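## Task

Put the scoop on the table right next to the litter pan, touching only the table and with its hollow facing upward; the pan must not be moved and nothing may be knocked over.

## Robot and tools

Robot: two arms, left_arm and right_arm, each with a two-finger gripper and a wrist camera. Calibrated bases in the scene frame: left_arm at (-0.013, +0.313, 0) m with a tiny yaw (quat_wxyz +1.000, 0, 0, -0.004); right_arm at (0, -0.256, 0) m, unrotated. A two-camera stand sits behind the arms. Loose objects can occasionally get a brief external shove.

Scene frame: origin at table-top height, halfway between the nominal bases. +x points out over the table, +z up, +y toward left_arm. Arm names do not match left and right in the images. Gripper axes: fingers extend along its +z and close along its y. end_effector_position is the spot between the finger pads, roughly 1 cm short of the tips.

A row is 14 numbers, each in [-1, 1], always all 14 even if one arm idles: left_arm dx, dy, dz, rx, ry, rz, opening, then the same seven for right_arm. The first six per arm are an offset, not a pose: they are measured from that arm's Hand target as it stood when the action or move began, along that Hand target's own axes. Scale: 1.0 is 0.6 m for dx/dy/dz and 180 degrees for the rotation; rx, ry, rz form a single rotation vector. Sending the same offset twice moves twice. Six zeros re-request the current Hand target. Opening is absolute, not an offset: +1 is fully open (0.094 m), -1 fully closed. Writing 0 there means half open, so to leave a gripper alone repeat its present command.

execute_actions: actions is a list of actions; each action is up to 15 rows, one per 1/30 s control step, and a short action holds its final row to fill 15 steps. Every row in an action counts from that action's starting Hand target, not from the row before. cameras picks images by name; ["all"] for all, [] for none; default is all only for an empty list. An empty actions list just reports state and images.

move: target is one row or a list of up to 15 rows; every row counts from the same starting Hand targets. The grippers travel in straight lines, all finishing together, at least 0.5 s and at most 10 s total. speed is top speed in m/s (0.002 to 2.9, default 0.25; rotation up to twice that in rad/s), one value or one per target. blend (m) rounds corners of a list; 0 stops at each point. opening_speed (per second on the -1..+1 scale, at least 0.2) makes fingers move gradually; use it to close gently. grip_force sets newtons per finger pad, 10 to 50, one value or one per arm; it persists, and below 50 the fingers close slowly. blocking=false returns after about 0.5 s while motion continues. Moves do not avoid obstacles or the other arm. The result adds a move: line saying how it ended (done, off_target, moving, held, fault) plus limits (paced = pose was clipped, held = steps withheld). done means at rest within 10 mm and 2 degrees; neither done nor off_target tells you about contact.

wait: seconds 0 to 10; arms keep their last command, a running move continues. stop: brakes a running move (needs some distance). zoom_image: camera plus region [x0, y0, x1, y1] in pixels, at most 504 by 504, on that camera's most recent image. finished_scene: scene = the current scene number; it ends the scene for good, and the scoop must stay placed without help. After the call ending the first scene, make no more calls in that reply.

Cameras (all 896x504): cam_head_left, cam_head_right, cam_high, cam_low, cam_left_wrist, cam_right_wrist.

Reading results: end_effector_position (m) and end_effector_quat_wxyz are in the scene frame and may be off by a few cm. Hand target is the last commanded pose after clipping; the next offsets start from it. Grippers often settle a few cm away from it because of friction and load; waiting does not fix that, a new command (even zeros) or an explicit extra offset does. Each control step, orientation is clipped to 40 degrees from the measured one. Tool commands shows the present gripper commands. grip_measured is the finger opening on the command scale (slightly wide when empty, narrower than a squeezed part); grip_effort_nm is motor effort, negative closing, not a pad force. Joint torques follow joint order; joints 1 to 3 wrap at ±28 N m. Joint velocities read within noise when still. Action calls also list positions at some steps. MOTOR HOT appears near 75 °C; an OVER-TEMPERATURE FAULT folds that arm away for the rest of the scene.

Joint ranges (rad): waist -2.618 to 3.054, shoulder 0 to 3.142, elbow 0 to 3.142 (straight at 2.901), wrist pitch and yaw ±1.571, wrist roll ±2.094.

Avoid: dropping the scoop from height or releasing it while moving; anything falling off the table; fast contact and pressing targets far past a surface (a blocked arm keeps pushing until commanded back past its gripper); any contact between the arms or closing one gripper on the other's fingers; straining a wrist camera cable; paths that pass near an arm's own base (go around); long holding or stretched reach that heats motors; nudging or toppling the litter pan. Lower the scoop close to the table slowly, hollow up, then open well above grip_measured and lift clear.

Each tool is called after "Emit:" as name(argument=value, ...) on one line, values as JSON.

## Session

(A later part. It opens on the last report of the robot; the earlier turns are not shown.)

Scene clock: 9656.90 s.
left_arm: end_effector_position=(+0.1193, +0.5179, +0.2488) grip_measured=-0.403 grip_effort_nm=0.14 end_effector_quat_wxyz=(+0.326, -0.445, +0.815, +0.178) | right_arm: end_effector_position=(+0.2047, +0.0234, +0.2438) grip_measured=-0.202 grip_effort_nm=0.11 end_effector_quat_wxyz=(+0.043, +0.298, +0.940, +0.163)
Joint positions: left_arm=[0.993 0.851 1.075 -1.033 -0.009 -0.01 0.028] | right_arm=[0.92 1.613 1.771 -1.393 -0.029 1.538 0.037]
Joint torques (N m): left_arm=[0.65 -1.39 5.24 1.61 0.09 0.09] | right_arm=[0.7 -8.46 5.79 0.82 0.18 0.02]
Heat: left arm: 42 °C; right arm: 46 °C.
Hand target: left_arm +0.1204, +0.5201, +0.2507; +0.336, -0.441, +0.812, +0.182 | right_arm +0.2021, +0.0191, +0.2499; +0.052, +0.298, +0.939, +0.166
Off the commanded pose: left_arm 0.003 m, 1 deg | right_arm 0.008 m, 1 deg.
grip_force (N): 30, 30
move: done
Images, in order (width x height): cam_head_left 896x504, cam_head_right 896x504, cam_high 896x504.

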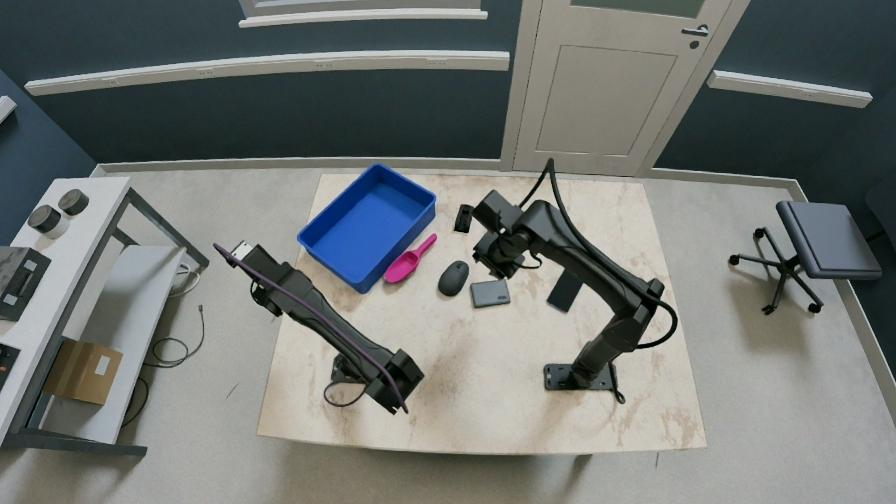

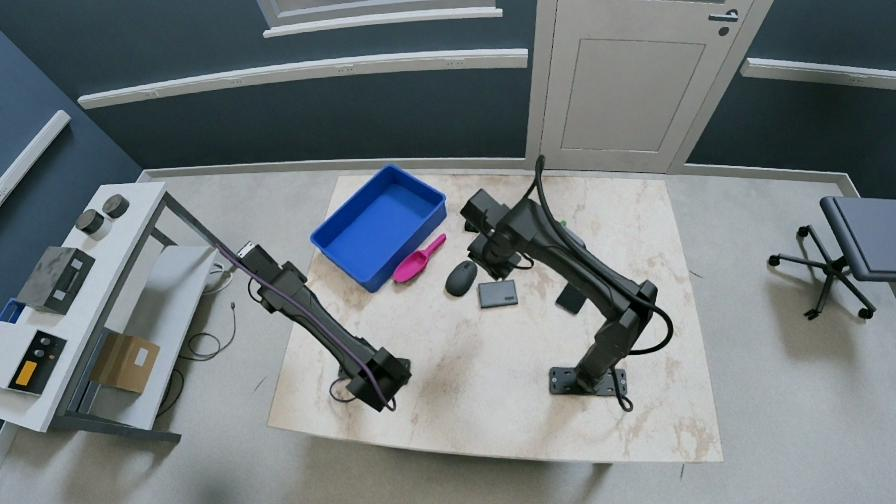

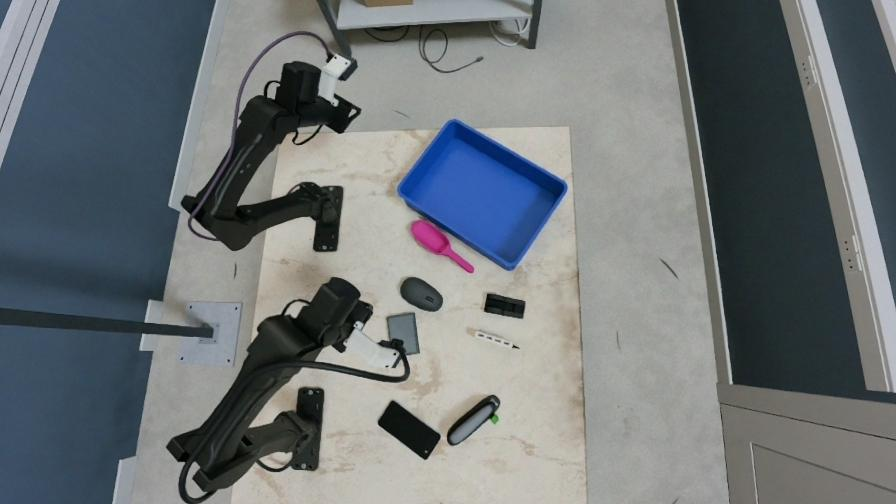

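Emit:
move(target=[0.2888,-0.6245,-0.0033,0.212,0.1848,0.5132,-0.1,0,0,0,0,0,0,-0.2], speed=0.4, cameras=["cam_high", "cam_left_wrist"])

Scene clock: 9727.20 s.
left_arm: end_effector_position=(+0.3634, +0.2170, +0.1305) grip_measured=-0.103 grip_effort_nm=0.14 end_effector_quat_wxyz=(+0.000, +0.344, +0.939, +0.007) | right_arm: end_effector_position=(+0.2047, +0.0233, +0.2438) grip_measured=-0.202 grip_effort_nm=0.11 end_effector_quat_wxyz=(+0.043, +0.298, +0.940, +0.162)
Joint positions: left_arm=[-0.25 2.032 1.896 -1.432 -0.015 0.445 0.042] | right_arm=[0.92 1.613 1.771 -1.393 -0.029 1.538 0.037]
Joint torques (N m): left_arm=[-0.49 -9.65 8.69 0.19 0.13 0.11] | right_arm=[0.77 -8.51 5.75 0.84 0.2 0.03]
Heat: left arm: 42 °C; right arm: 41 °C.
Hand target: left_arm +0.3673, +0.2119, +0.1300; +0.000, +0.350, +0.937, +0.000 | right_arm +0.2021, +0.0191, +0.2499; +0.052, +0.298, +0.939, +0.166
Off the commanded pose: left_arm 0.006 m, 1 deg | right_arm 0.008 m, 1 deg.
grip_force (N): 30, 30
move: done
Images, in order (width x height): cam_high 896x504, cam_left_wrist 896x504.

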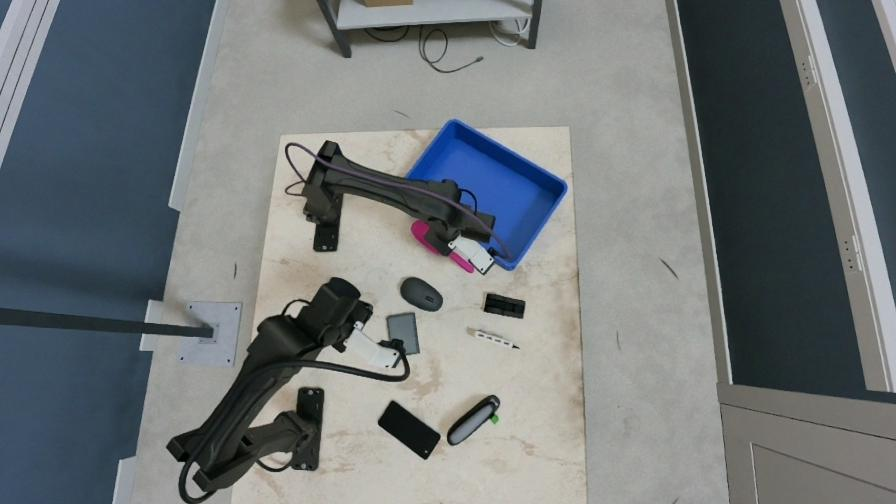

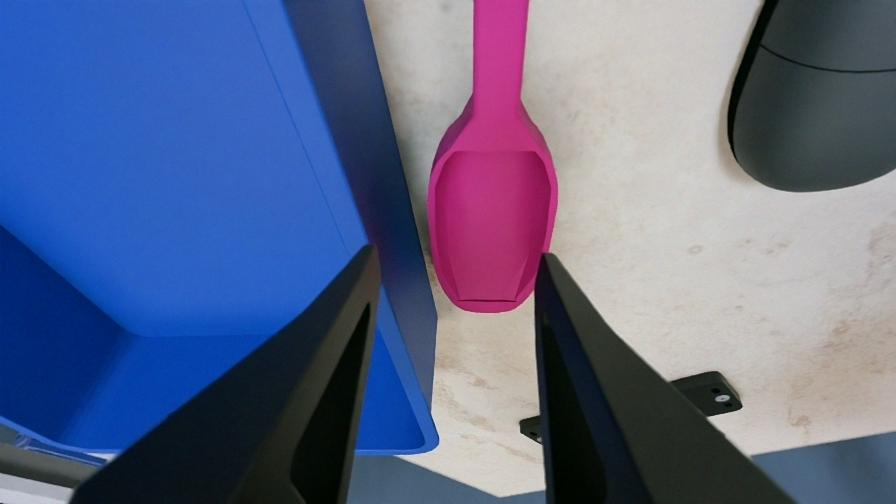

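Emit:
move(target=[-0.030, -0.0277, 0.0508, 0, 0, 0, 0, 0, 0, 0, 0, 0, 0, -0.2], speed=0.12, cameras=["cam_left_wrist"])

Scene clock: 9741.93 s.
left_arm: end_effector_position=(+0.3680, +0.1920, +0.1089) grip_measured=-0.003 grip_effort_nm=0.15 end_effector_quat_wxyz=(+0.003, +0.352, +0.936, +0.006) | right_arm: end_effector_position=(+0.2047, +0.0233, +0.2438) grip_measured=-0.202 grip_effort_nm=0.11 end_effector_quat_wxyz=(+0.043, +0.298, +0.940, +0.162)
Joint positions: left_arm=[-0.307 2.07 1.865 -1.359 -0.012 0.405 0.047] | right_arm=[0.92 1.613 1.771 -1.393 -0.029 1.538 0.037]
Joint torques (N m): left_arm=[-0.39 -10.28 5.18 0.47 0.1 -0.06] | right_arm=[0.73 -8.47 5.78 0.82 0.2 0.02]
Heat: left arm: 39 °C; right arm: 41 °C.
Hand target: left_arm +0.3700, +0.1876, +0.0996; +0.000, +0.350, +0.937, +0.000 | right_arm +0.2021, +0.0191, +0.2499; +0.052, +0.298, +0.939, +0.166
Off the commanded pose: left_arm 0.011 m, 1 deg | right_arm 0.008 m, 1 deg.
grip_force (N): 30, 30
move: off_target (left_arm)
Images, in order (width x height): cam_left_wrist 896x504.

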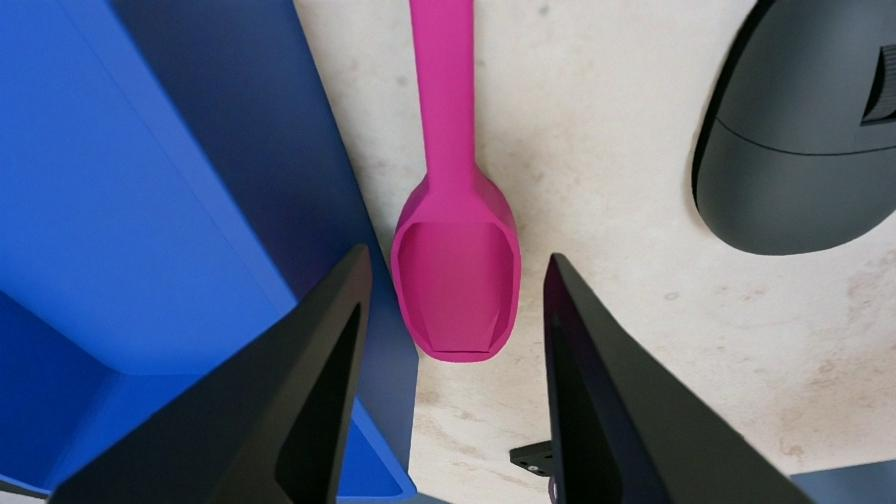

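Emit:
move(target=[[0,0.0037,0.066,0,0,0,0,0,0,0,0,0,0,-0.2],[0,0.0037,0.111,0,0,0,0,0,0,0,0,0,0,-0.2],[0,0.0037,0.111,0,0,0,-0.8,0,0,0,0,0,0,-0.2]], speed=[0.12, 0.06, 0.06], blend=[0.01, 0, 0], opening_speed=0.5, grip_force=30, cameras=["cam_left_wrist"])

Scene clock: 9757.20 s.
left_arm: end_effector_position=(+0.3712, +0.1904, +0.0441) grip_measured=-0.630 grip_effort_nm=-0.62 end_effector_quat_wxyz=(+0.007, +0.352, +0.936, +0.005) | right_arm: end_effector_position=(+0.2047, +0.0233, +0.2438) grip_measured=-0.202 grip_effort_nm=0.11 end_effector_quat_wxyz=(+0.043, +0.298, +0.940, +0.162)
Joint positions: left_arm=[-0.307 2.101 1.655 -1.111 -0.01 0.404 0.017] | right_arm=[0.92 1.613 1.771 -1.393 -0.029 1.538 0.037]
Joint torques (N m): left_arm=[0.06 -10.1 4.86 0.48 0.07 -0.05] | right_arm=[0.72 -8.49 5.75 0.84 0.19 0.03]
Heat: left arm: 38 °C; right arm: 41 °C.
Hand target: left_arm +0.3715, +0.1893, +0.0329; +0.000, +0.350, +0.937, +0.000 | right_arm +0.2021, +0.0191, +0.2499; +0.052, +0.298, +0.939, +0.166
Off the commanded pose: left_arm 0.011 m, 1 deg | right_arm 0.008 m, 1 deg.
grip_force (N): 30, 30
move: off_target (left_arm); target 3's new opening was sent with left_arm's hand 0.012 m and 1 deg from that target
Images, in order (width x height): cam_left_wrist 896x504.

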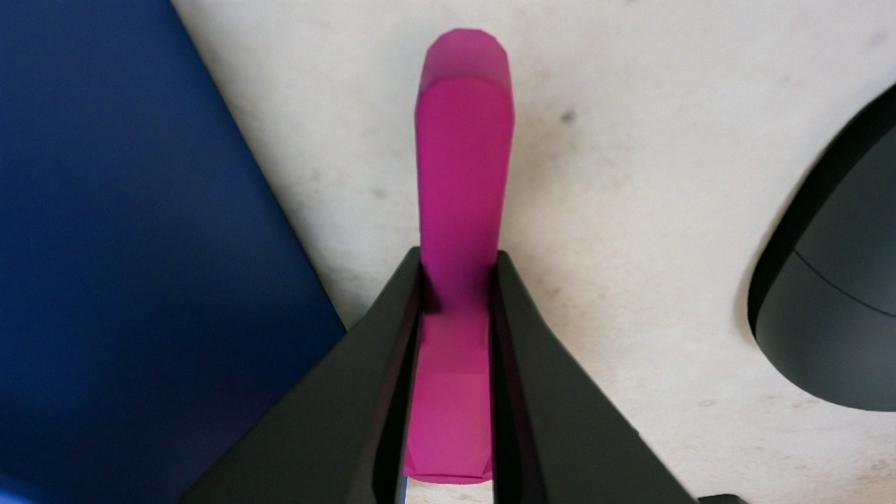

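Emit:
move(target=[[0,0,0,0,0,0,-0.3,0,0,0,0,0,0,-0.2],[0,0,-0.06,0,0,0,-0.25,0,0,0,0,0,0,-0.2],[0,0,-0.27,0,0,0,-0.25,0,0,0,0,0,0,-0.2]], speed=[0.05, 0.08, 0.25], blend=[0, 0.02, 0], opening_speed=0.3, cameras=["cam_left_wrist"])

Scene clock: 9769.40 s.
left_arm: end_effector_position=(+0.3719, +0.1902, +0.1714) grip_measured=-0.253 grip_effort_nm=0.14 end_effector_quat_wxyz=(+0.029, +0.351, +0.936, +0.006) | right_arm: end_effector_position=(+0.2047, +0.0233, +0.2438) grip_measured=-0.202 grip_effort_nm=0.11 end_effector_quat_wxyz=(+0.043, +0.298, +0.940, +0.162)
Joint positions: left_arm=[-0.307 2.078 2.128 -1.563 -0.01 0.404 0.035] | right_arm=[0.92 1.613 1.771 -1.393 -0.029 1.538 0.037]
Joint torques (N m): left_arm=[0.03 -16.14 7.73 0.3 0.06 -0.01] | right_arm=[0.72 -8.51 5.74 0.83 0.2 0.03]
Heat: left arm: 38 °C; right arm: 40 °C.
Hand target: left_arm +0.3713, +0.1892, +0.1950; +0.000, +0.350, +0.937, +0.000 | right_arm +0.2021, +0.0191, +0.2499; +0.052, +0.298, +0.939, +0.166
Off the commanded pose: left_arm 0.023 m, 3 deg | right_arm 0.008 m, 1 deg.
joint sent to its limit (left arm) — joint 4 (wrist pitch), lower limit. The joint targets are off in orientation, not in position.
grip_force (N): 30, 30
move: off_target (left_arm); blend cut to 0 m at target 2
Images, in order (width x height): cam_left_wrist 896x504.

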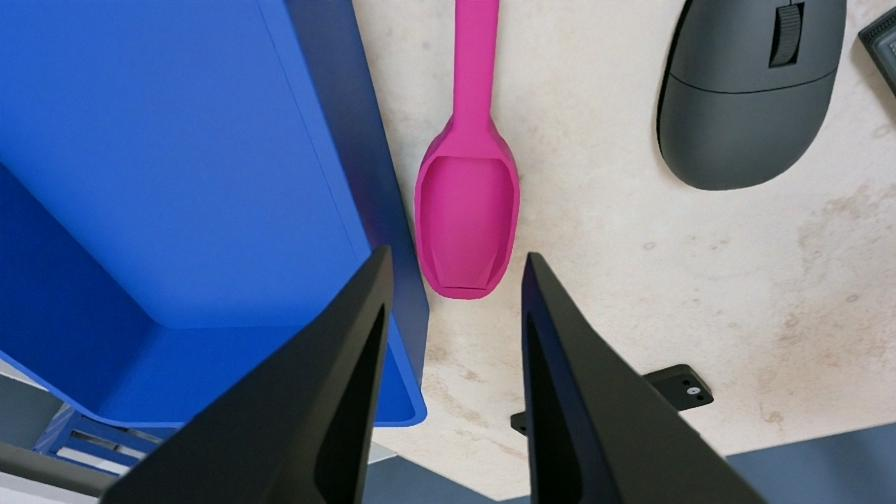

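Emit:
move(target=[0.3067,0.0446,-0.075,0,0,0,-0.25,0,0,0,0,0,0,-0.2], speed=0.15, blocking=false)

Emit:
move(target=[0,0,0,0,0,0,-0.25,0,0,-0.05,0,0,0,-0.2], speed=0.15)

Scene clock: 9849.23 s.
left_arm: end_effector_position=(+0.3404, +0.2319, +0.1929) grip_measured=-0.253 grip_effort_nm=0.14 end_effector_quat_wxyz=(+0.032, +0.341, +0.940, +0.008) | right_arm: end_effector_position=(+0.2047, +0.0233, +0.2438) grip_measured=-0.202 grip_effort_nm=0.11 end_effector_quat_wxyz=(+0.043, +0.298, +0.940, +0.162)
Joint positions: left_arm=[-0.224 1.901 1.961 -1.565 -0.009 0.465 0.035] | right_arm=[0.92 1.613 1.771 -1.393 -0.029 1.538 0.037]
Joint velocities: left_arm=[0.252 -0.54 -0.481 0.051 0.022 0.227 0] | right_arm=[within noise]
Joint torques (N m): left_arm=[0.7 -14.42 5.01 0.36 0.12 0.09] | right_arm=[0.77 -8.53 5.76 0.84 0.2 0.03]
Heat: left arm: 38 °C; right arm: 40 °C.
Hand target: left_arm +0.3260, +0.2414, +0.2109; +0.037, +0.350, +0.936, +0.002 | right_arm +0.2021, +0.0191, +0.2499; +0.052, +0.298, +0.939, +0.166
Tool commands: left_gripper/opening=-0.25 right_gripper/opening=-0.2
Off the commanded pose: left_arm 0.142 m, 4 deg | right_arm 0.008 m, 1 deg.
joint sent to its limit (left arm) — joint 4 (wrist pitch), lower limit.
grip_force (N): 30, 30
move: running

a move is refused until a result has shown your running move's end: call wait (it returns as soon as the move ends) or stop first; nothing of this call was run

Emit:
wait(seconds=4)

Scene clock: 9852.67 s.
left_arm: end_effector_position=(+0.2542, +0.3303, +0.2364) grip_measured=-0.253 grip_effort_nm=0.14 end_effector_quat_wxyz=(+0.079, +0.347, +0.934, +0.039) | right_arm: end_effector_position=(+0.2047, +0.0233, +0.2438) grip_measured=-0.202 grip_effort_nm=0.11 end_effector_quat_wxyz=(+0.043, +0.298, +0.940, +0.162)
Joint positions: left_arm=[0.065 1.472 1.647 -1.571 -0.008 0.77 0.035] | right_arm=[0.92 1.613 1.771 -1.393 -0.029 1.538 0.037]
Joint torques (N m): left_arm=[0.43 -7.92 4.6 0.56 0.05 0.07] | right_arm=[0.72 -8.47 5.71 0.84 0.19 0.03]
Heat: left arm: 37 °C; right arm: 40 °C.
Hand target: left_arm +0.2499, +0.3301, +0.2399; +0.000, +0.350, +0.937, +0.000 | right_arm +0.2021, +0.0191, +0.2499; +0.052, +0.298, +0.939, +0.166
Tool commands: left_gripper/opening=-0.25 right_gripper/opening=-0.2
Off the commanded pose: left_arm 0.006 m, 10 deg | right_arm 0.008 m, 1 deg.
grip_force (N): 30, 30
earlier move: off_target (left_arm)
wait: 0.00 of 4 s (the move ended)

Emit:
finished_scene(scene=1)

The scene is finished: the task was done.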